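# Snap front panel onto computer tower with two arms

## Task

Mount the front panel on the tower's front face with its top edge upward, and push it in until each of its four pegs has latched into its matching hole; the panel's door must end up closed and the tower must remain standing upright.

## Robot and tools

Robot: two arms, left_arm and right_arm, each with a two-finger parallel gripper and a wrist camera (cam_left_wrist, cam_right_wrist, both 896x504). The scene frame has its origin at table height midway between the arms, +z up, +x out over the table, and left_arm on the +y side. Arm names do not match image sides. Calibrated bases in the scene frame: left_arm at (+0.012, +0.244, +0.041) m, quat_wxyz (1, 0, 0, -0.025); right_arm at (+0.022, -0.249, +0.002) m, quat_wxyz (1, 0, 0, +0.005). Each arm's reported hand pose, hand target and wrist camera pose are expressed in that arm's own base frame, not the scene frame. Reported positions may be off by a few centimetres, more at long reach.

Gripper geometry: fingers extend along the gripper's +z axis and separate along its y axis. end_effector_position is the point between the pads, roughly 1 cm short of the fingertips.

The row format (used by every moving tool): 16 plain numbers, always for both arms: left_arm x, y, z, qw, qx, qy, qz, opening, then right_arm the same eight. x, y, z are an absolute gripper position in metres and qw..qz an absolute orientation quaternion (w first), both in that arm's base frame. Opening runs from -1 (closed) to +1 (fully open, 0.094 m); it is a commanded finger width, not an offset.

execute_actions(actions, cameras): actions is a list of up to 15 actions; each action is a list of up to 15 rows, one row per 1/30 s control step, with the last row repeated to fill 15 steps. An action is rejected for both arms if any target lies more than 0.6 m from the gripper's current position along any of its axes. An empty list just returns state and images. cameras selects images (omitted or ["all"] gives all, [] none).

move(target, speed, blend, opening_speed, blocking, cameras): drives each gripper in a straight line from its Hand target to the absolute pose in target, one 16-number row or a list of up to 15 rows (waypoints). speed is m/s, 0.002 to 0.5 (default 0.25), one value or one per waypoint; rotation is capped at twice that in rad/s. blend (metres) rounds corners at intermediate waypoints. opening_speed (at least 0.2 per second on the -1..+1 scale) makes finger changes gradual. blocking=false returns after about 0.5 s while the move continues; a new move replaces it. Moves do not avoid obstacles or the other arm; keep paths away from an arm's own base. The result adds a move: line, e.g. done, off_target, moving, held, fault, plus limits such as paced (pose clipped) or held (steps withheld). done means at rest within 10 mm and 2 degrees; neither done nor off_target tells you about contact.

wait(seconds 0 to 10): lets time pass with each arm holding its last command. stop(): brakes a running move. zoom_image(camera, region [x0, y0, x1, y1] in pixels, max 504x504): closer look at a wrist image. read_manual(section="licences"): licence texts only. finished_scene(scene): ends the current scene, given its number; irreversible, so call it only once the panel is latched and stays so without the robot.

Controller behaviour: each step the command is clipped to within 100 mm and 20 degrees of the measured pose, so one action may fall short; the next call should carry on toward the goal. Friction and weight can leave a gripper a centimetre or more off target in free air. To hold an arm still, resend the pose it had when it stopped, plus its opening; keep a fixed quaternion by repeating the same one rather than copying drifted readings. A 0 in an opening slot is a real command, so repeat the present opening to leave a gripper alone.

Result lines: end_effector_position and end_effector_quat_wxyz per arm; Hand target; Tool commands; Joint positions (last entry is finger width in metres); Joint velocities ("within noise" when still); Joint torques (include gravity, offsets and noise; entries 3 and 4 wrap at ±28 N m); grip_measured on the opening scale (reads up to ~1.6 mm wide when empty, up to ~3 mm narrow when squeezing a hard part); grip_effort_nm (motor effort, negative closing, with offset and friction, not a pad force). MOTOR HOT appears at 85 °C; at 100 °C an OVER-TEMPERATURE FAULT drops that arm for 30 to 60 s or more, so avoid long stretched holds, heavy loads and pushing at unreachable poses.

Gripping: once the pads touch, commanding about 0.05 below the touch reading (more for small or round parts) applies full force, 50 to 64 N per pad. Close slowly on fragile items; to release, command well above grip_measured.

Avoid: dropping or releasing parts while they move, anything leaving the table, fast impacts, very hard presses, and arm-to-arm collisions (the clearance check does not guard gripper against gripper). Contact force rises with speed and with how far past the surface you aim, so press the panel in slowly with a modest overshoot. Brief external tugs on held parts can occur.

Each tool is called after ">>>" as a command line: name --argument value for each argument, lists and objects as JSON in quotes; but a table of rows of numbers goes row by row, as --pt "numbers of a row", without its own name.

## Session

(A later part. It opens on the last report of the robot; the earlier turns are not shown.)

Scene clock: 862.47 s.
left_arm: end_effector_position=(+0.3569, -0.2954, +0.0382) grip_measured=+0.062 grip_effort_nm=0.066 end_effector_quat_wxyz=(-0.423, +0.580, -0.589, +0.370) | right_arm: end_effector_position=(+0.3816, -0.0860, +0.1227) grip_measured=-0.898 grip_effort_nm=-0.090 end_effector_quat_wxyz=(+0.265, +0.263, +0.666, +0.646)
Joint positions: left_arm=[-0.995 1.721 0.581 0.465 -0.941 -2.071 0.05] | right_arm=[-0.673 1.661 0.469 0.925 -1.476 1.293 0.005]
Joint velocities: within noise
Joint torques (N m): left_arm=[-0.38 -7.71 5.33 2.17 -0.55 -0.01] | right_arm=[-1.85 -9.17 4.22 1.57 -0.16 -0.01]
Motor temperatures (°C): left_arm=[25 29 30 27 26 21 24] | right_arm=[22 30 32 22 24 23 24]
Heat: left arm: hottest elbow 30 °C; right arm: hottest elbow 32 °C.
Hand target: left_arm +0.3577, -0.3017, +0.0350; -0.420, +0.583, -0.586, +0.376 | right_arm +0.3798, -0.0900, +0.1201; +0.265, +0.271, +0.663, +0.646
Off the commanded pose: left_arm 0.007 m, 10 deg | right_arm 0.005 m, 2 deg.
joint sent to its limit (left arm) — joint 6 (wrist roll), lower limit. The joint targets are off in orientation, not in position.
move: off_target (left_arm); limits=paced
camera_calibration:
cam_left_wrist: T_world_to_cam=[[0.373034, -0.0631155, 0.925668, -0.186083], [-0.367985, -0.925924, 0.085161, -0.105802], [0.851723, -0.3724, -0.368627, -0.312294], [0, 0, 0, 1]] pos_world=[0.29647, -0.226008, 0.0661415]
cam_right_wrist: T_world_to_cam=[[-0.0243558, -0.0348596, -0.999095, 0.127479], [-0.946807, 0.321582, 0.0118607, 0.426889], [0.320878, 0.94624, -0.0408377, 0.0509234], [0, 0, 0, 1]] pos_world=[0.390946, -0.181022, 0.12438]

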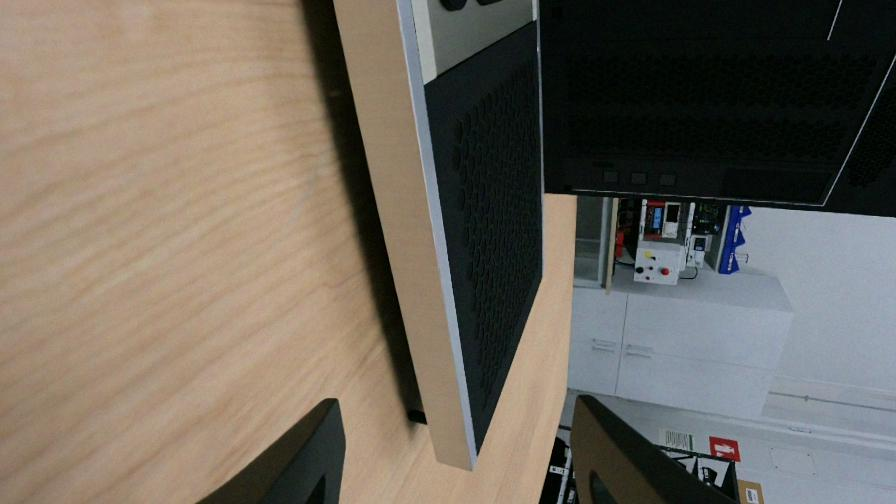

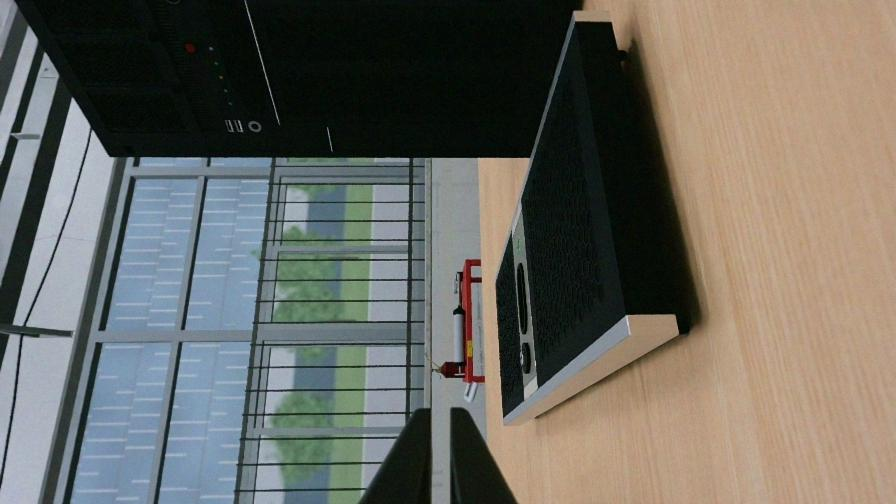

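>>> execute_actions --actions '[]'

Scene clock: 925.37 s.
left_arm: end_effector_position=(+0.3569, -0.2954, +0.0382) grip_measured=+0.062 grip_effort_nm=0.061 end_effector_quat_wxyz=(-0.423, +0.580, -0.589, +0.370) | right_arm: end_effector_position=(+0.3816, -0.0860, +0.1227) grip_measured=-0.898 grip_effort_nm=-0.100 end_effector_quat_wxyz=(+0.264, +0.263, +0.666, +0.646)
Joint positions: left_arm=[-0.995 1.721 0.581 0.465 -0.941 -2.071 0.05] | right_arm=[-0.673 1.661 0.469 0.926 -1.476 1.294 0.005]
Joint velocities: within noise
Joint torques (N m): left_arm=[-0.67 -8.06 5.39 2.19 -0.55 -0.03] | right_arm=[-1.67 -9.11 4.07 1.62 -0.16 0.03]
Motor temperatures (°C): left_arm=[25 29 29 27 26 21 24] | right_arm=[22 30 30 22 24 23 24]
Heat: left arm: hottest shoulder 29 °C; right arm: hottest shoulder 30 °C.
Hand target: left_arm +0.3577, -0.3017, +0.0351; -0.420, +0.583, -0.586, +0.376 | right_arm +0.3798, -0.0900, +0.1202; +0.265, +0.271, +0.663, +0.646
Tool commands: left_gripper/opening=+0.064 right_gripper/opening=-0.9
Off the commanded pose: left_arm 0.007 m, 10 deg | right_arm 0.005 m, 2 deg.
camera_calibration:
cam_left_wrist: T_world_to_cam=[[0.373034, -0.0631155, 0.925668, -0.186083], [-0.367985, -0.925924, 0.085161, -0.105802], [0.851723, -0.3724, -0.368627, -0.312294], [0, 0, 0, 1]] pos_world=[0.29647, -0.226008, 0.0661415]
cam_right_wrist: T_world_to_cam=[[-0.0248833, -0.0343049, -0.999102, 0.127762], [-0.946792, 0.321603, 0.012538, 0.42681], [0.320884, 0.946253, -0.0404822, 0.0508832], [0, 0, 0, 1]] pos_world=[0.390951, -0.181029, 0.124356]

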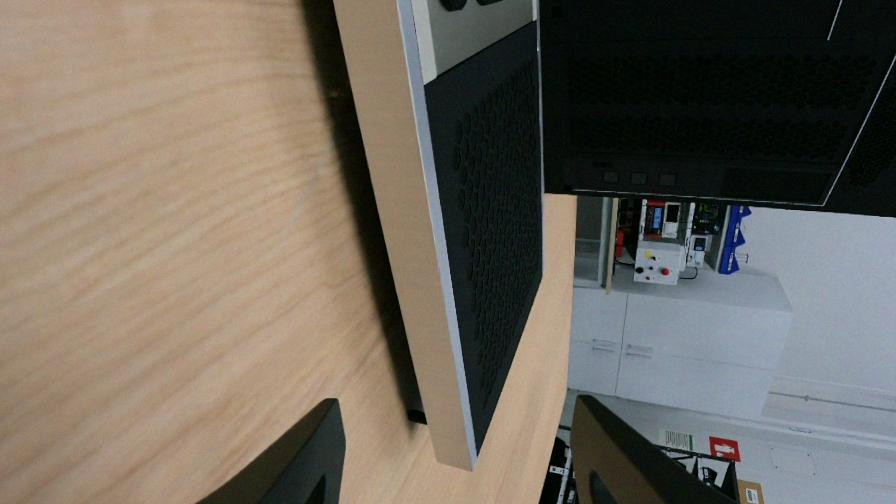

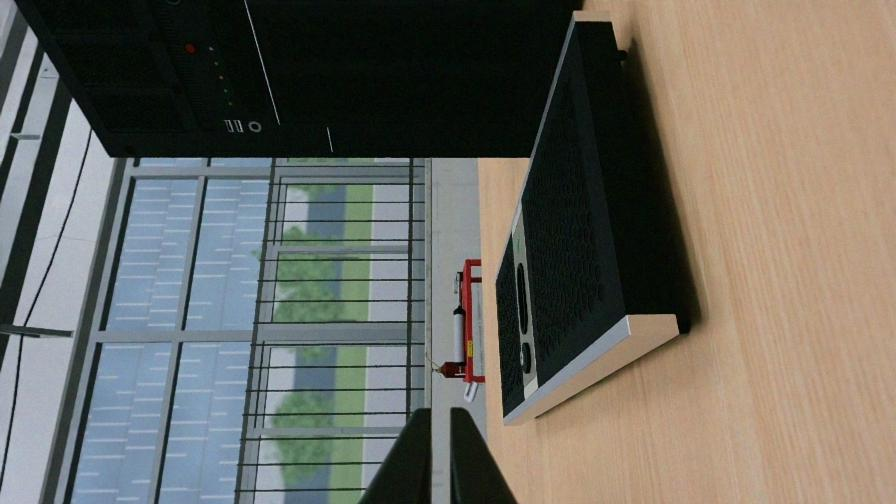

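>>> move --target '[0.385, -0.248, 0.036, 0.3404, -0.5047, 0.6577, -0.4436, 0.064, 0.38, -0.09, 0.12, 0.2706, 0.2706, 0.6533, 0.6533, -0.9]' --speed 0.15

Scene clock: 1149.27 s.
left_arm: end_effector_position=(+0.3827, -0.2491, +0.0287) grip_measured=+0.062 grip_effort_nm=0.061 end_effector_quat_wxyz=(+0.335, -0.508, +0.662, -0.436) | right_arm: end_effector_position=(+0.3816, -0.0860, +0.1229) grip_measured=-0.898 grip_effort_nm=-0.095 end_effector_quat_wxyz=(+0.269, +0.262, +0.660, +0.651)
Joint positions: left_arm=[-0.735 1.706 0.41 0.847 -0.433 -1.77 0.05] | right_arm=[-0.673 1.722 0.458 1.181 -1.474 1.476 0.005]
Joint velocities: within noise
Joint torques (N m): left_arm=[0.5 -9.05 3.41 2.61 -0.11 0.2] | right_arm=[-2.32 -9.41 3.73 1.52 0.11 0]
Motor temperatures (°C): left_arm=[25 28 29 26 25 21 24] | right_arm=[22 29 29 22 24 23 24]
Heat: left arm: hottest elbow 29 °C; right arm: hottest shoulder 29 °C.
Hand target: left_arm +0.3850, -0.2481, +0.0359; +0.340, -0.505, +0.658, -0.443 | right_arm +0.3800, -0.0899, +0.1202; +0.269, +0.271, +0.656, +0.651
Off the commanded pose: left_arm 0.008 m, 1 deg | right_arm 0.005 m, 1 deg.
move: done
camera_calibration:
cam_left_wrist: T_world_to_cam=[[0.380155, -0.113899, 0.917883, -0.199099], [-0.613063, -0.774103, 0.157852, 0.0768618], [0.692557, -0.622729, -0.364107, -0.322062], [0, 0, 0, 1]] pos_world=[0.345856, -0.163736, 0.0533515]
cam_right_wrist: T_world_to_cam=[[-0.0123489, -0.022718, -0.999666, 0.124231], [-0.945309, 0.326148, 0.00426556, 0.427672], [0.325942, 0.945046, -0.0255031, 0.0470575], [0, 0, 0, 1]] pos_world=[0.390479, -0.181134, 0.123566]

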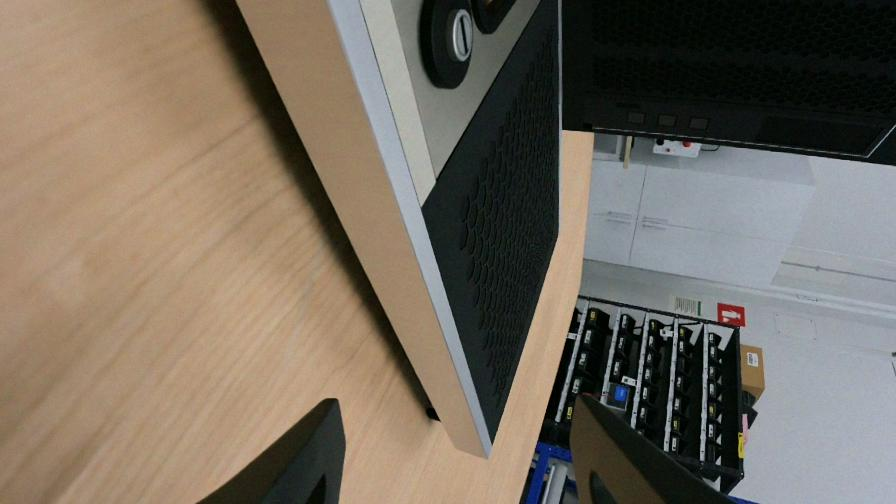

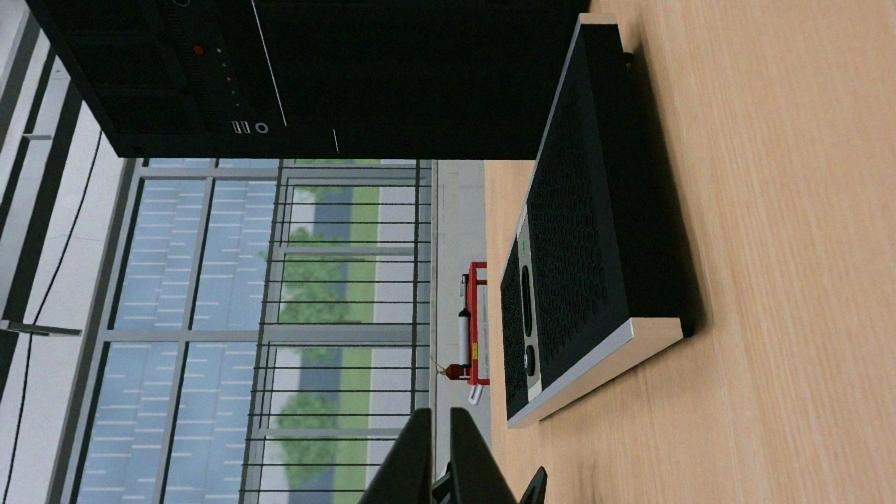

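>>> move --target '[0.418, -0.2575, 0.012, 0.3404, -0.5047, 0.6577, -0.4436, 0.064, 0.38, -0.09, 0.12, 0.2706, 0.2706, 0.6533, 0.6533, -0.9]' --speed 0.08 --cameras '["cam_left_wrist", "cam_right_wrist"]'

Scene clock: 1189.50 s.
left_arm: end_effector_position=(+0.4088, -0.2534, +0.0114) grip_measured=+0.062 grip_effort_nm=0.056 end_effector_quat_wxyz=(+0.335, -0.508, +0.661, -0.439) | right_arm: end_effector_position=(+0.3818, -0.0862, +0.1230) grip_measured=-0.898 grip_effort_nm=-0.105 end_effector_quat_wxyz=(+0.270, +0.262, +0.658, +0.652)
Joint positions: left_arm=[-0.691 1.813 0.472 0.905 -0.393 -1.75 0.05] | right_arm=[-0.673 1.741 0.458 1.251 -1.473 1.526 0.005]
Joint velocities: within noise
Joint torques (N m): left_arm=[0.32 -7.59 4.92 2.56 -0.09 0.2] | right_arm=[-2.08 -9.93 3.15 1.7 0.14 -0.01]
Motor temperatures (°C): left_arm=[25 28 29 27 25 21 24] | right_arm=[22 29 29 22 24 23 24]
Heat: left arm: hottest elbow 29 °C; right arm: hottest shoulder 29 °C.
Hand target: left_arm +0.4177, -0.2572, +0.0120; +0.340, -0.505, +0.658, -0.443 | right_arm +0.3800, -0.0899, +0.1201; +0.270, +0.271, +0.654, +0.652
Off the commanded pose: left_arm 0.010 m, 1 deg | right_arm 0.005 m, 1 deg.
move: done
camera_calibration:
cam_left_wrist: T_world_to_cam=[[0.37664, -0.109728, 0.919838, -0.191155], [-0.613925, -0.773154, 0.15915, 0.0928883], [0.693713, -0.624654, -0.358565, -0.35016], [0, 0, 0, 1]] pos_world=[0.371934, -0.167887, 0.0354926]
cam_right_wrist: T_world_to_cam=[[-0.00888592, -0.0193284, -0.999774, 0.123245], [-0.944981, 0.327119, 0.0020748, 0.428103], [0.327005, 0.944785, -0.0211717, 0.0461829], [0, 0, 0, 1]] pos_world=[0.390542, -0.181291, 0.123306]

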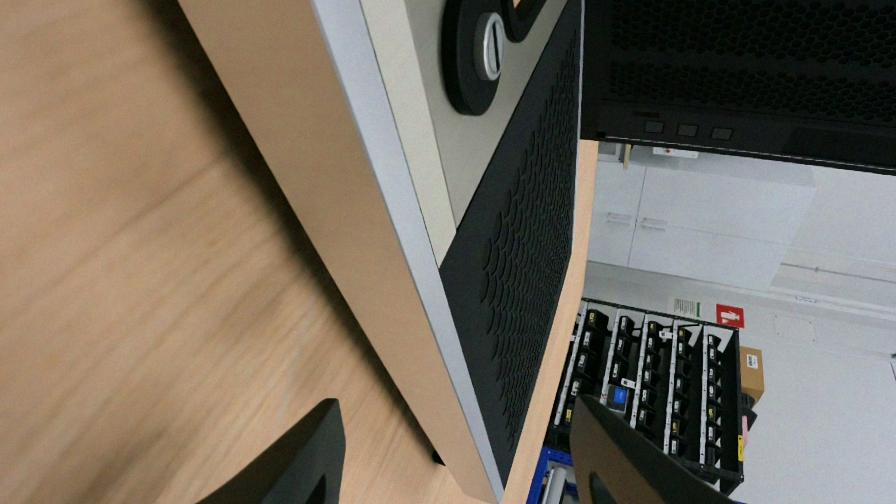

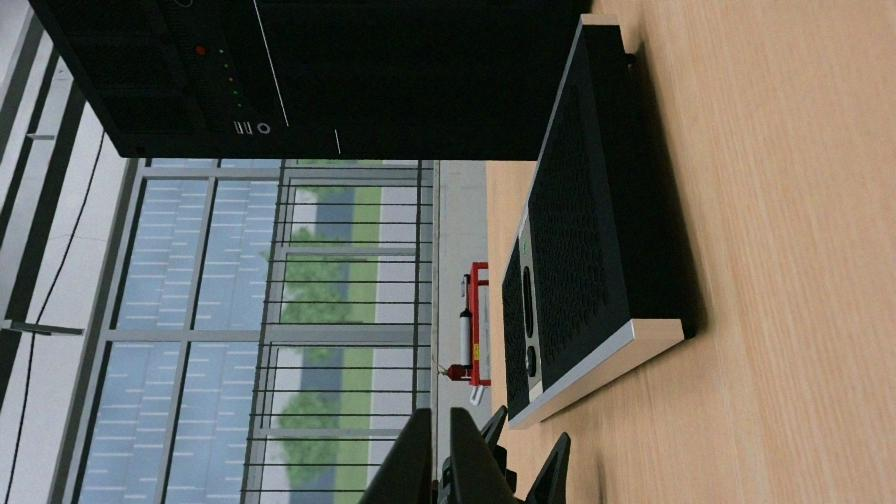

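>>> zoom_image --camera "cam_right_wrist" --region '[440, 300, 720, 504]'

Scaled by 1.800 from the camera's 896x504 image, which has a finer 1280x720 frame.

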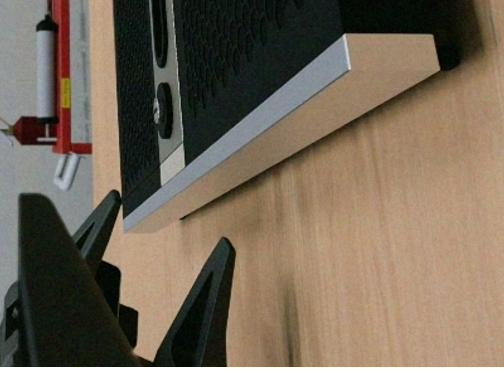

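>>> move --target '[0.422, -0.260, -0.004, 0.3404, -0.5047, 0.6577, -0.4436, 0.064, 0.38, -0.09, 0.12, 0.2706, 0.2706, 0.6533, 0.6533, -0.9]' --speed 0.05 --cameras '["cam_left_wrist", "cam_right_wrist"]'

>>> zoom_image --camera "cam_right_wrist" --region '[440, 300, 720, 504]'

Scene clock: 1208.23 s.
left_arm: end_effector_position=(+0.4136, -0.2570, -0.0038) grip_measured=+0.062 grip_effort_nm=0.066 end_effector_quat_wxyz=(+0.335, -0.508, +0.661, -0.439) | right_arm: end_effector_position=(+0.3818, -0.0862, +0.1229) grip_measured=-0.898 grip_effort_nm=-0.095 end_effector_quat_wxyz=(+0.270, +0.262, +0.658, +0.653)
Joint positions: left_arm=[-0.69 1.883 0.492 0.956 -0.391 -1.75 0.05] | right_arm=[-0.673 1.746 0.458 1.269 -1.473 1.539 0.005]
Joint velocities: within noise
Joint torques (N m): left_arm=[0.67 -8.06 4.34 2.66 -0.11 0.22] | right_arm=[-1.9 -9 3.07 1.47 0.14 0.01]
Motor temperatures (°C): left_arm=[25 28 29 27 25 22 24] | right_arm=[22 29 29 22 24 23 24]
Heat: left arm: hottest elbow 29 °C; right arm: hottest shoulder 29 °C.
Hand target: left_arm +0.4218, -0.2599, -0.0039; +0.340, -0.505, +0.658, -0.443 | right_arm +0.3800, -0.0899, +0.1201; +0.270, +0.271, +0.654, +0.653
Off the commanded pose: left_arm 0.009 m, 1 deg | right_arm 0.005 m, 1 deg.
move: done
camera_calibration:
cam_left_wrist: T_world_to_cam=[[0.375437, -0.10898, 0.920418, -0.178702], [-0.614538, -0.77266, 0.159184, 0.0958699], [0.693823, -0.625395, -0.357058, -0.361353], [0, 0, 0, 1]] pos_world=[0.376722, -0.171389, 0.0201956]
cam_right_wrist: T_world_to_cam=[[-0.00777423, -0.0186415, -0.999796, 0.122872], [-0.944972, 0.327147, 0.00124816, 0.428211], [0.327057, 0.944789, -0.020159, 0.0460408], [0, 0, 0, 1]] pos_world=[0.390544, -0.181296, 0.12324]

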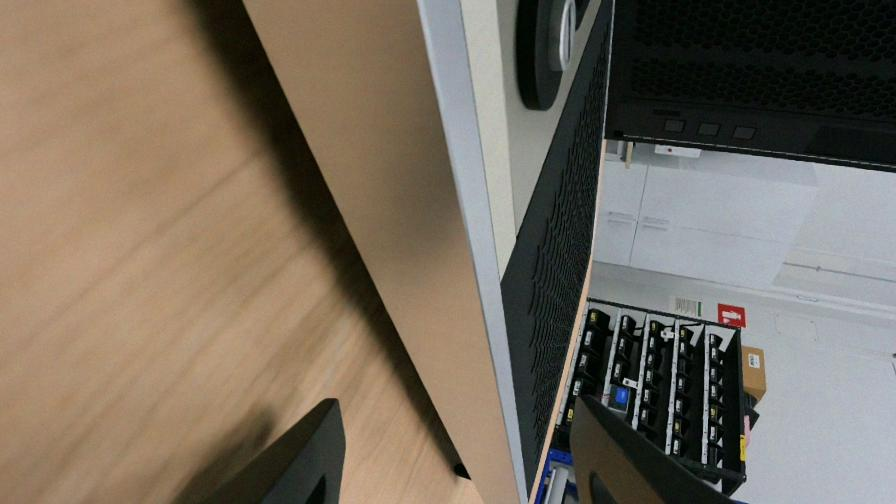

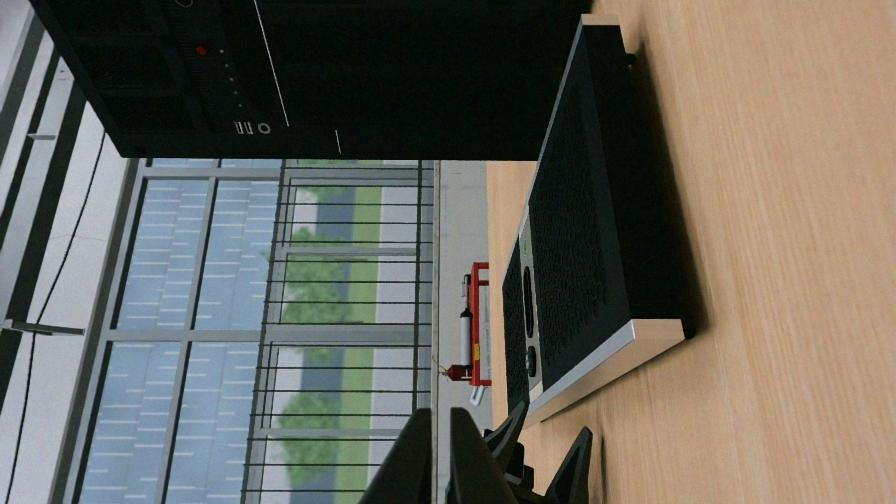

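Scaled by 1.800 from the camera's 896x504 image, which has a finer 1280x720 frame.

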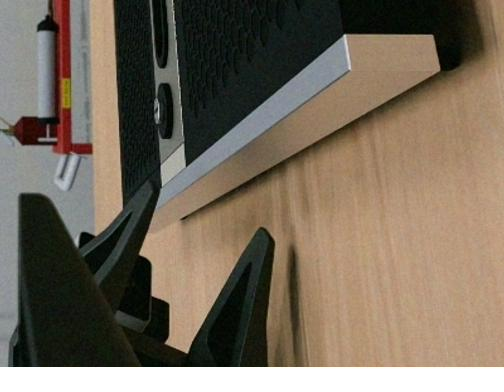

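>>> move --target '[0.4413, -0.2652, -0.004, 0.3404, -0.5047, 0.6577, -0.4436, 0.064, 0.38, -0.09, 0.12, 0.2706, 0.2706, 0.6533, 0.6533, -0.9]' --speed 0.04 --cameras '["cam_left_wrist", "cam_right_wrist"]'

>>> zoom_image --camera "cam_right_wrist" --region '[440, 300, 720, 504]'

Scene clock: 1235.00 s.
left_arm: end_effector_position=(+0.4338, -0.2635, +0.0020) grip_measured=+0.062 grip_effort_nm=0.061 end_effector_quat_wxyz=(+0.338, -0.506, +0.654, -0.450) | right_arm: end_effector_position=(+0.3818, -0.0862, +0.1229) grip_measured=-0.898 grip_effort_nm=-0.100 end_effector_quat_wxyz=(+0.270, +0.262, +0.657, +0.653)
Joint positions: left_arm=[-0.668 1.896 0.539 0.952 -0.37 -1.74 0.05] | right_arm=[-0.673 1.747 0.458 1.274 -1.472 1.543 0.005]
Joint velocities: within noise
Joint torques (N m): left_arm=[0.73 -8.53 4.85 1.72 -0.09 0.2] | right_arm=[-1.9 -9.7 3.37 1.59 0.12 0.07]
Motor temperatures (°C): left_arm=[25 28 29 27 25 22 24] | right_arm=[22 29 29 22 24 23 24]
Heat: left arm: hottest elbow 29 °C; right arm: hottest shoulder 29 °C.
Hand target: left_arm +0.4409, -0.2650, -0.0040; +0.340, -0.505, +0.658, -0.444 | right_arm +0.3800, -0.0899, +0.1200; +0.270, +0.271, +0.654, +0.653
Off the commanded pose: left_arm 0.010 m, 1 deg | right_arm 0.005 m, 1 deg.
move: done
camera_calibration:
cam_left_wrist: T_world_to_cam=[[0.357048, -0.0938841, 0.929356, -0.180419], [-0.618194, -0.76962, 0.159756, 0.104659], [0.700252, -0.631563, -0.33283, -0.381871], [0, 0, 0, 1]] pos_world=[0.396524, -0.177566, 0.0238551]
cam_right_wrist: T_world_to_cam=[[-0.00783644, -0.0181252, -0.999805, 0.122886], [-0.944845, 0.327513, 0.00146828, 0.428223], [0.327423, 0.944673, -0.019692, 0.0458596], [0, 0, 0, 1]] pos_world=[0.390552, -0.181344, 0.123136]

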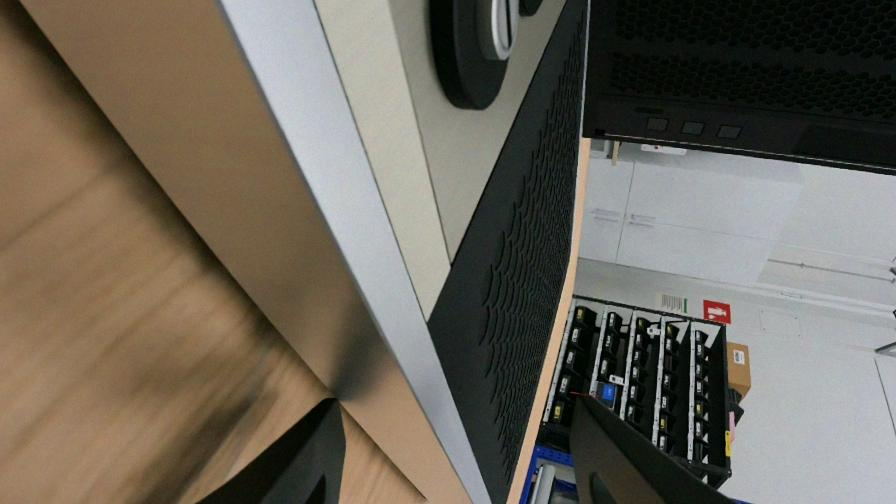

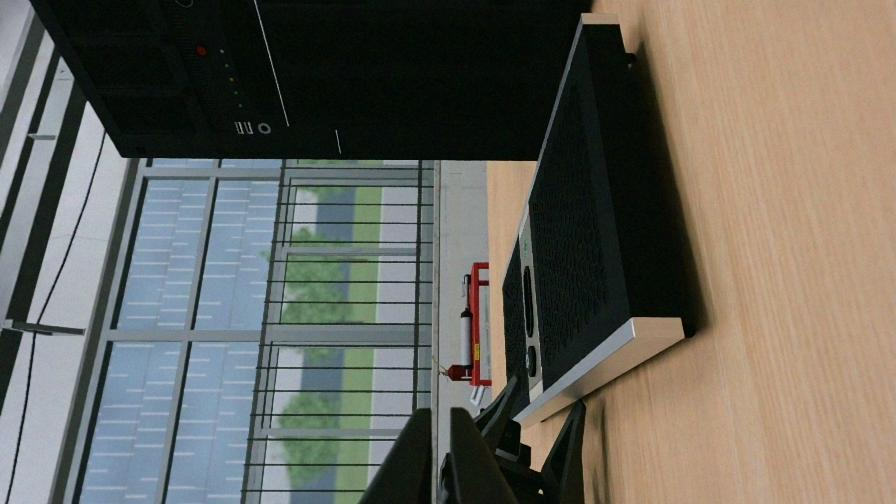

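Scaled by 1.800 from the camera's 896x504 image, which has a finer 1280x720 frame.

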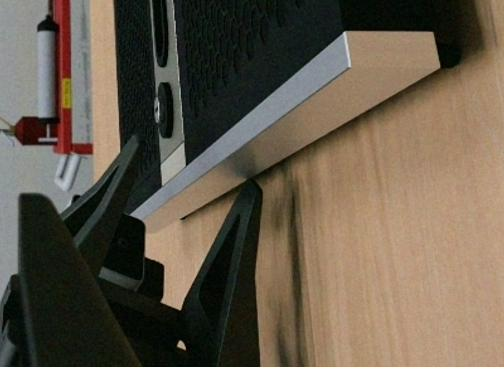

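>>> move --pt "0.430 -0.2622 -0.008 0.3404 -0.5047 0.6577 -0.4436 0.064 0.38 -0.09 0.12 0.2706 0.2706 0.6533 0.6533 -0.9" --pt "0.430 -0.2622 -0.010 0.3404 -0.5047 0.6577 -0.4436 0.064 0.38 -0.09 0.12 0.2706 0.2706 0.6533 0.6533 -0.9" --speed 0.04 --cameras '["cam_left_wrist", "cam_right_wrist"]'

>>> zoom_image --camera "cam_right_wrist" --region '[440, 300, 720, 504]'

Scene clock: 1245.70 s.
left_arm: end_effector_position=(+0.4336, -0.2615, -0.0025) grip_measured=+0.062 grip_effort_nm=0.051 end_effector_quat_wxyz=(+0.340, -0.508, +0.653, -0.447) | right_arm: end_effector_position=(+0.3818, -0.0862, +0.1228) grip_measured=-0.898 grip_effort_nm=-0.095 end_effector_quat_wxyz=(+0.270, +0.262, +0.657, +0.653)
Joint positions: left_arm=[-0.668 1.911 0.539 0.963 -0.378 -1.74 0.05] | right_arm=[-0.673 1.748 0.458 1.275 -1.472 1.544 0.005]
Joint velocities: within noise
Joint torques (N m): left_arm=[-0.21 -8.7 2.84 2.66 -0.26 0.13] | right_arm=[-2.61 -9.58 3.22 1.48 0.14 0.03]
Motor temperatures (°C): left_arm=[25 28 29 26 25 22 24] | right_arm=[22 29 29 22 24 23 24]
Heat: left arm: hottest elbow 29 °C; right arm: hottest shoulder 29 °C.
Hand target: left_arm +0.4299, -0.2620, -0.0100; +0.340, -0.505, +0.658, -0.443 | right_arm +0.3800, -0.0899, +0.1201; +0.270, +0.271, +0.654, +0.653
Off the commanded pose: left_arm 0.008 m, 1 deg | right_arm 0.005 m, 1 deg.
move: done
camera_calibration:
cam_left_wrist: T_world_to_cam=[[0.358366, -0.0957695, 0.928656, -0.177054], [-0.612223, -0.775078, 0.156324, 0.102795], [0.70481, -0.624566, -0.336394, -0.382143], [0, 0, 0, 1]] pos_world=[0.395722, -0.175955, 0.0198028]
cam_right_wrist: T_world_to_cam=[[-0.00890553, -0.0170335, -0.999815, 0.123333], [-0.944842, 0.327514, 0.00283614, 0.428052], [0.327405, 0.944693, -0.0190107, 0.0457829], [0, 0, 0, 1]] pos_world=[0.390551, -0.181343, 0.122966]

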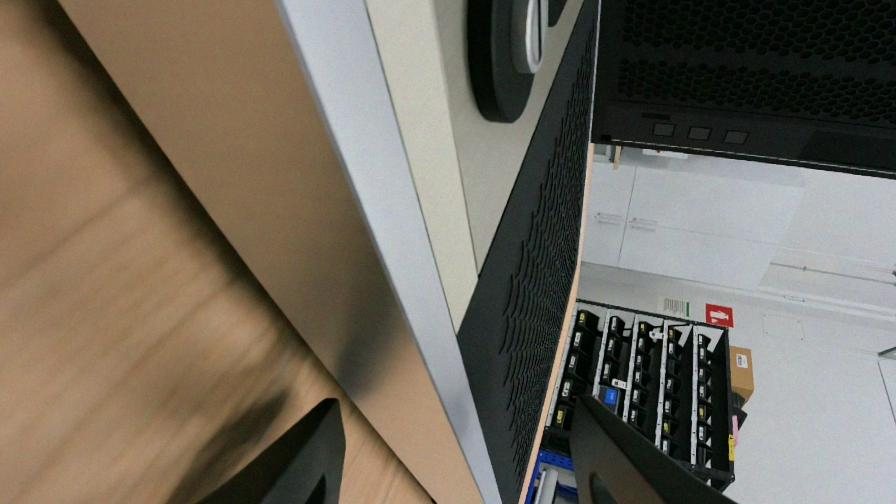

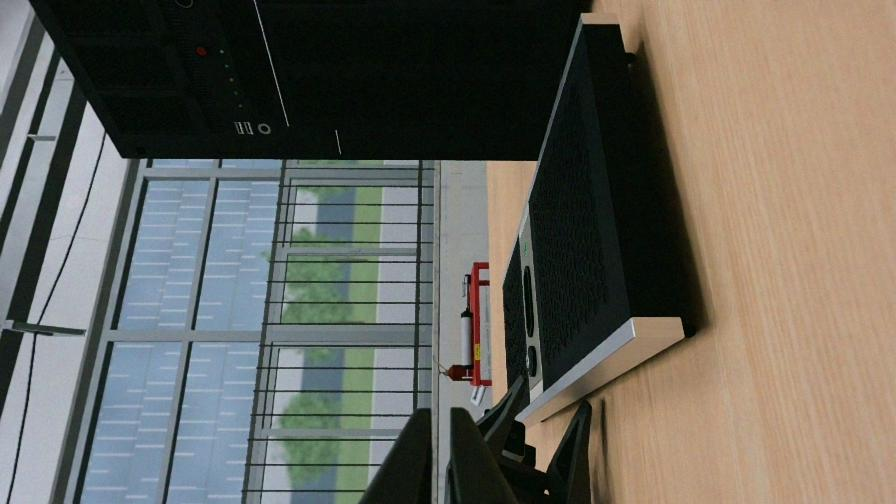

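Scaled by 1.800 from the camera's 896x504 image, which has a finer 1280x720 frame.

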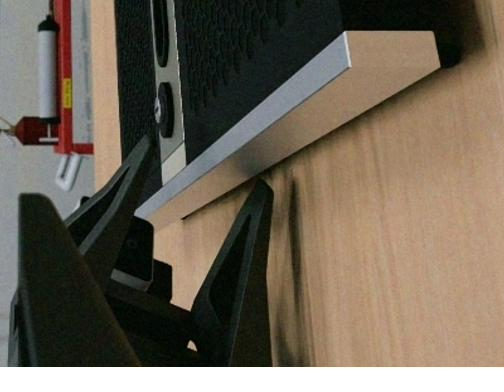

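>>> move --pt "0.430 -0.2622 -0.016 0.3404 -0.5047 0.6577 -0.4436 0.064 0.38 -0.09 0.12 0.2706 0.2706 0.6533 0.6533 -0.9" --pt "0.440 -0.2648 -0.016 0.3404 -0.5047 0.6577 -0.4436 0.064 0.38 -0.09 0.12 0.2706 0.2706 0.6533 0.6533 -0.9" --speed 0.04 --cameras '["cam_left_wrist", "cam_right_wrist"]'

>>> zoom_image --camera "cam_right_wrist" --region '[440, 300, 720, 504]'

Scene clock: 1263.17 s.
left_arm: end_effector_position=(+0.4332, -0.2625, -0.0119) grip_measured=+0.062 grip_effort_nm=0.061 end_effector_quat_wxyz=(+0.337, -0.507, +0.657, -0.445) | right_arm: end_effector_position=(+0.3818, -0.0862, +0.1229) grip_measured=-0.898 grip_effort_nm=-0.100 end_effector_quat_wxyz=(+0.270, +0.262, +0.657, +0.653)
Joint positions: left_arm=[-0.668 1.94 0.545 0.978 -0.372 -1.74 0.05] | right_arm=[-0.673 1.748 0.458 1.276 -1.472 1.545 0.005]
Joint velocities: within noise
Joint torques (N m): left_arm=[0.44 -9.17 4.36 2.29 -0.11 0.18] | right_arm=[-2.08 -9.58 3.29 1.51 0.16 0.02]
Motor temperatures (°C): left_arm=[25 28 29 26 25 22 24] | right_arm=[22 30 29 22 24 23 24]
Heat: left arm: hottest elbow 29 °C; right arm: hottest shoulder 30 °C.
Hand target: left_arm +0.4398, -0.2646, -0.0159; +0.340, -0.505, +0.658, -0.444 | right_arm +0.3800, -0.0899, +0.1200; +0.270, +0.271, +0.654, +0.653
Off the commanded pose: left_arm 0.008 m, 1 deg | right_arm 0.005 m, 1 deg.
move: done
camera_calibration:
cam_left_wrist: T_world_to_cam=[[0.365938, -0.10128, 0.925112, -0.172962], [-0.615431, -0.772003, 0.158922, 0.105479], [0.698093, -0.627498, -0.344836, -0.38358], [0, 0, 0, 1]] pos_world=[0.395983, -0.176783, 0.0109737]
cam_right_wrist: T_world_to_cam=[[-0.00798607, -0.0177187, -0.999811, 0.122969], [-0.944844, 0.327516, 0.00174279, 0.428188], [0.327423, 0.94468, -0.0193569, 0.0458182], [0, 0, 0, 1]] pos_world=[0.390551, -0.181343, 0.123087]

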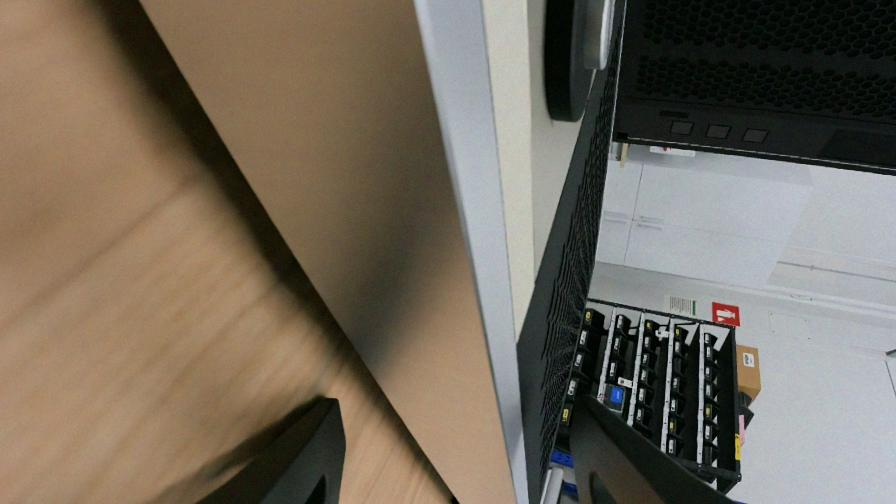

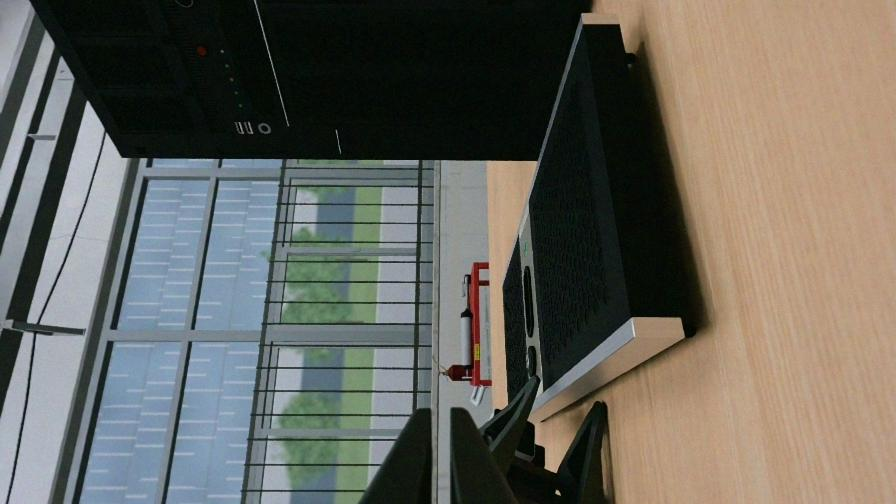

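Scaled by 1.800 from the camera's 896x504 image, which has a finer 1280x720 frame.

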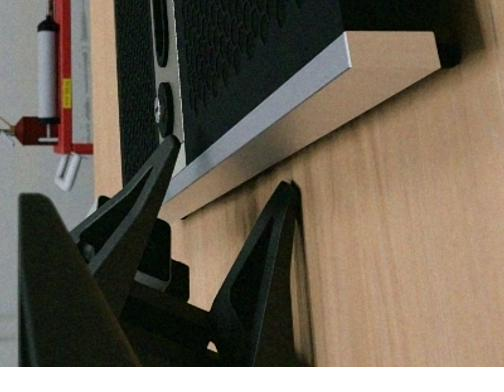

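>>> move --target '[0.459, -0.270, -0.0155, 0.3404, -0.5047, 0.6577, -0.4436, 0.064, 0.38, -0.09, 0.12, 0.2706, 0.2706, 0.6533, 0.6533, -0.9]' --speed 0.04 --cameras '["cam_left_wrist", "cam_right_wrist"]'

>>> zoom_image --camera "cam_right_wrist" --region '[440, 300, 720, 504]'

Scene clock: 1273.67 s.
left_arm: end_effector_position=(+0.4510, -0.2682, -0.0089) grip_measured=+0.062 grip_effort_nm=0.056 end_effector_quat_wxyz=(+0.338, -0.506, +0.654, -0.450) | right_arm: end_effector_position=(+0.3818, -0.0862, +0.1229) grip_measured=-0.898 grip_effort_nm=-0.095 end_effector_quat_wxyz=(+0.270, +0.262, +0.657, +0.653)
Joint positions: left_arm=[-0.65 1.951 0.59 0.959 -0.355 -1.732 0.05] | right_arm=[-0.673 1.748 0.458 1.276 -1.472 1.545 0.005]
Joint velocities: within noise
Joint torques (N m): left_arm=[0.73 -9.23 5 1.81 -0.04 0.22] | right_arm=[-1.9 -9.41 3.32 1.52 0.17 0.01]
Motor temperatures (°C): left_arm=[25 28 29 26 25 22 24] | right_arm=[22 30 29 22 24 23 24]
Heat: left arm: hottest elbow 29 °C; right arm: hottest shoulder 30 °C.
Hand target: left_arm +0.4586, -0.2698, -0.0154; +0.340, -0.505, +0.658, -0.444 | right_arm +0.3800, -0.0899, +0.1200; +0.270, +0.271, +0.654, +0.653
Off the commanded pose: left_arm 0.010 m, 1 deg | right_arm 0.005 m, 1 deg.
move: done
camera_calibration:
cam_left_wrist: T_world_to_cam=[[0.357123, -0.0943944, 0.929276, -0.177025], [-0.617438, -0.770376, 0.159029, 0.112931], [0.70088, -0.630563, -0.333402, -0.400562], [0, 0, 0, 1]] pos_world=[0.413694, -0.18229, 0.012998]
cam_right_wrist: T_world_to_cam=[[-0.00825954, -0.0174528, -0.999814, 0.123097], [-0.944843, 0.327516, 0.0020883, 0.428145], [0.327418, 0.944685, -0.0191953, 0.0458006], [0, 0, 0, 1]] pos_world=[0.390551, -0.181343, 0.123059]

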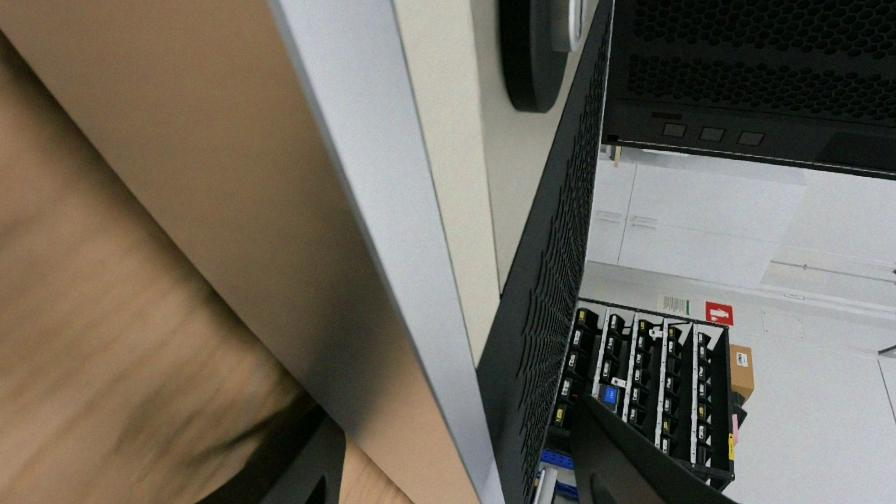

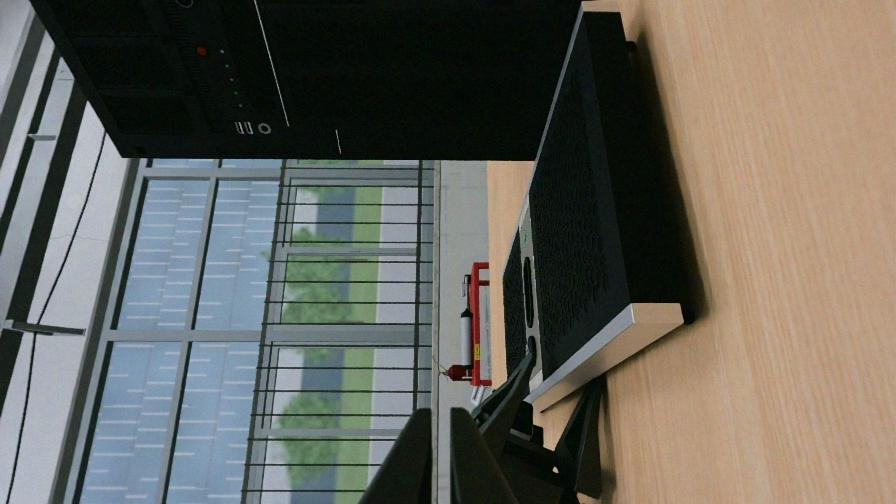

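Scaled by 1.800 from the camera's 896x504 image, which has a finer 1280x720 frame.

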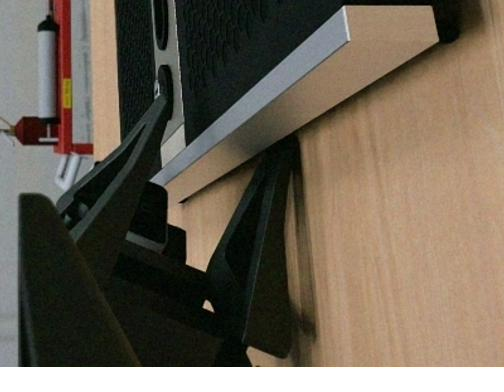

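>>> move --pt "0.436 -0.2637 -0.014 0.3404 -0.5047 0.6577 -0.4436 0.064 0.38 -0.09 0.12 0.2706 0.2706 0.6533 0.6533 -0.9" --pt "0.436 -0.2637 -0.021 0.3404 -0.5047 0.6577 -0.4436 0.064 0.38 -0.09 0.12 0.2706 0.2706 0.6533 0.6533 -0.9" --speed 0.05 --cameras '["cam_left_wrist", "cam_right_wrist"]'

>>> zoom_image --camera "cam_right_wrist" --region '[440, 300, 720, 504]'

Scene clock: 1333.20 s.
left_arm: end_effector_position=(+0.4397, -0.2627, -0.0132) grip_measured=+0.062 grip_effort_nm=0.046 end_effector_quat_wxyz=(+0.342, -0.506, +0.654, -0.446) | right_arm: end_effector_position=(+0.3818, -0.0862, +0.1229) grip_measured=-0.898 grip_effort_nm=-0.095 end_effector_quat_wxyz=(+0.270, +0.262, +0.657, +0.653)
Joint positions: left_arm=[-0.66 1.956 0.56 0.989 -0.372 -1.731 0.05] | right_arm=[-0.673 1.748 0.458 1.276 -1.472 1.546 0.005]
Joint velocities: within noise
Joint torques (N m): left_arm=[-0.67 -8.88 2.73 2.56 -0.24 0.1] | right_arm=[-1.85 -9.64 3.12 1.5 0.11 -0.02]
Motor temperatures (°C): left_arm=[25 28 29 26 24 22 24] | right_arm=[22 30 29 22 24 23 24]
Heat: left arm: hottest elbow 29 °C; right arm: hottest shoulder 30 °C.
Hand target: left_arm +0.4358, -0.2636, -0.0210; +0.340, -0.505, +0.658, -0.443 | right_arm +0.3800, -0.0899, +0.1200; +0.270, +0.271, +0.654, +0.653
Off the commanded pose: left_arm 0.009 m, 1 deg | right_arm 0.005 m, 1 deg.
move: done
camera_calibration:
cam_left_wrist: T_world_to_cam=[[0.357008, -0.100745, 0.928653, -0.170137], [-0.613525, -0.774949, 0.151791, 0.107824], [0.704366, -0.623942, -0.338473, -0.390443], [0, 0, 0, 1]] pos_world=[0.401907, -0.177196, 0.00947719]
cam_right_wrist: T_world_to_cam=[[-0.008533, -0.0171869, -0.999816, 0.123224], [-0.944843, 0.327515, 0.00243382, 0.428102], [0.327413, 0.944689, -0.0190336, 0.045783], [0, 0, 0, 1]] pos_world=[0.390551, -0.181343, 0.123031]

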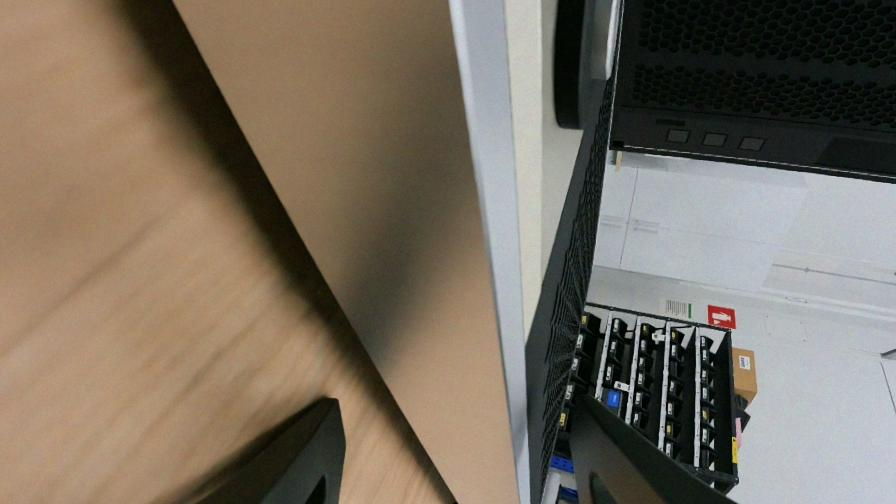

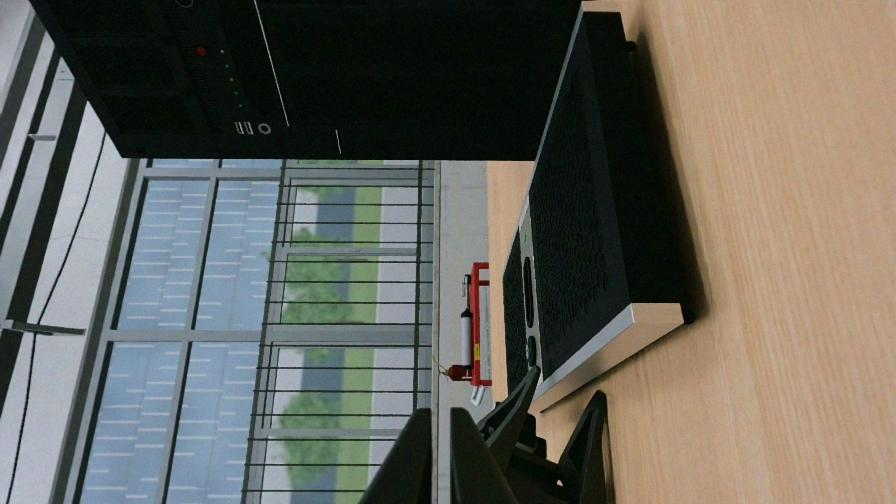

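Scaled by 1.800 from the camera's 896x504 image, which has a finer 1280x720 frame.

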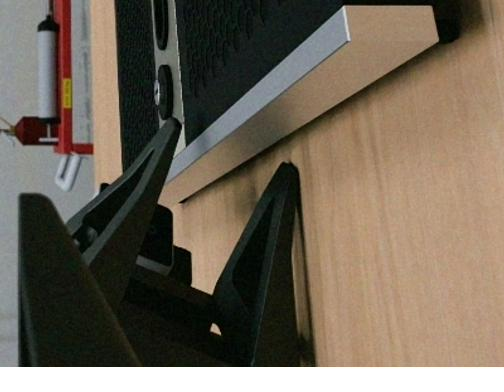

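>>> move --target '[0.462, -0.2687, -0.025, 0.3404, -0.5047, 0.6577, -0.4436, 0.064, 0.38, -0.09, 0.12, 0.2706, 0.2706, 0.6533, 0.6533, -0.9]' --speed 0.04 --cameras '["cam_left_wrist", "cam_right_wrist"]'

>>> zoom_image --camera "cam_right_wrist" --region '[440, 300, 720, 504]'

Scene clock: 1357.13 s.
left_arm: end_effector_position=(+0.4560, -0.2689, -0.0132) grip_measured=+0.062 grip_effort_nm=0.061 end_effector_quat_wxyz=(+0.340, -0.505, +0.650, -0.455) | right_arm: end_effector_position=(+0.3818, -0.0862, +0.1229) grip_measured=-0.898 grip_effort_nm=-0.090 end_effector_quat_wxyz=(+0.270, +0.262, +0.657, +0.653)
Joint positions: left_arm=[-0.643 1.98 0.602 0.99 -0.349 -1.728 0.05] | right_arm=[-0.673 1.748 0.458 1.276 -1.472 1.546 0.005]
Joint velocities: within noise
Joint torques (N m): left_arm=[0.62 -8.88 4.6 1.52 0.04 0.2] | right_arm=[-2.32 -9.23 3.19 1.47 0.13 0.02]
Motor temperatures (°C): left_arm=[25 28 29 26 24 22 24] | right_arm=[22 30 28 22 24 23 24]
Heat: left arm: hottest elbow 29 °C; right arm: hottest shoulder 30 °C.
Hand target: left_arm +0.4615, -0.2684, -0.0248; +0.340, -0.505, +0.658, -0.444 | right_arm +0.3800, -0.0899, +0.1200; +0.270, +0.271, +0.654, +0.653
Off the commanded pose: left_arm 0.013 m, 2 deg | right_arm 0.005 m, 1 deg.
move: off_target (left_arm)
camera_calibration:
cam_left_wrist: T_world_to_cam=[[0.346736, -0.0878943, 0.933836, -0.168302], [-0.619601, -0.768914, 0.157688, 0.117485], [0.704179, -0.633282, -0.32107, -0.407976], [0, 0, 0, 1]] pos_world=[0.418439, -0.18282, 0.00765138]
cam_right_wrist: T_world_to_cam=[[-0.008533, -0.0171869, -0.999816, 0.123224], [-0.944843, 0.327515, 0.00243382, 0.428102], [0.327413, 0.944689, -0.0190336, 0.045783], [0, 0, 0, 1]] pos_world=[0.390551, -0.181343, 0.123031]

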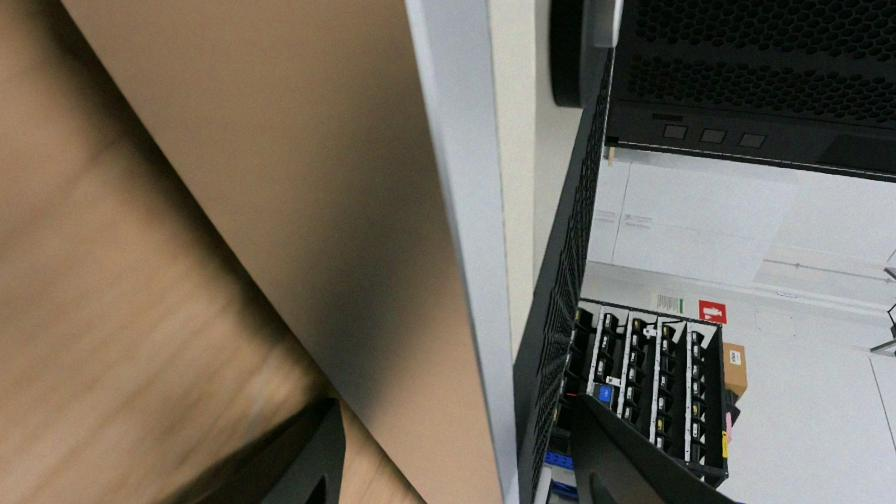

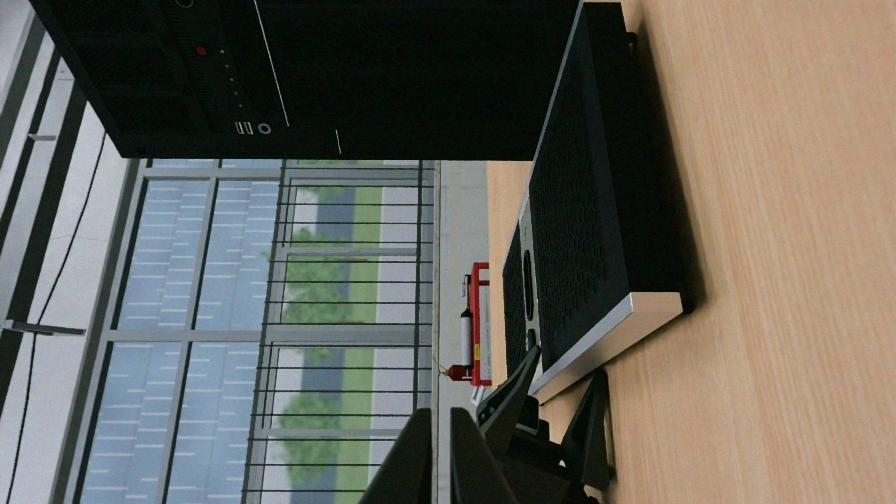

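Scaled by 1.800 from the camera's 896x504 image, which has a finer 1280x720 frame.

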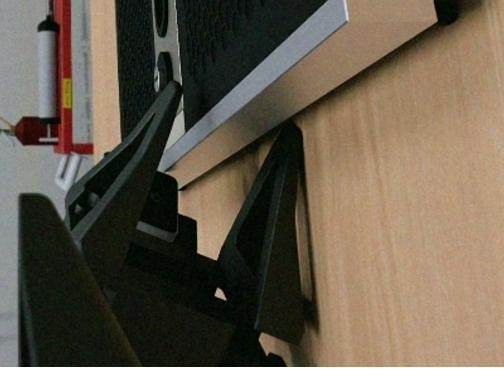

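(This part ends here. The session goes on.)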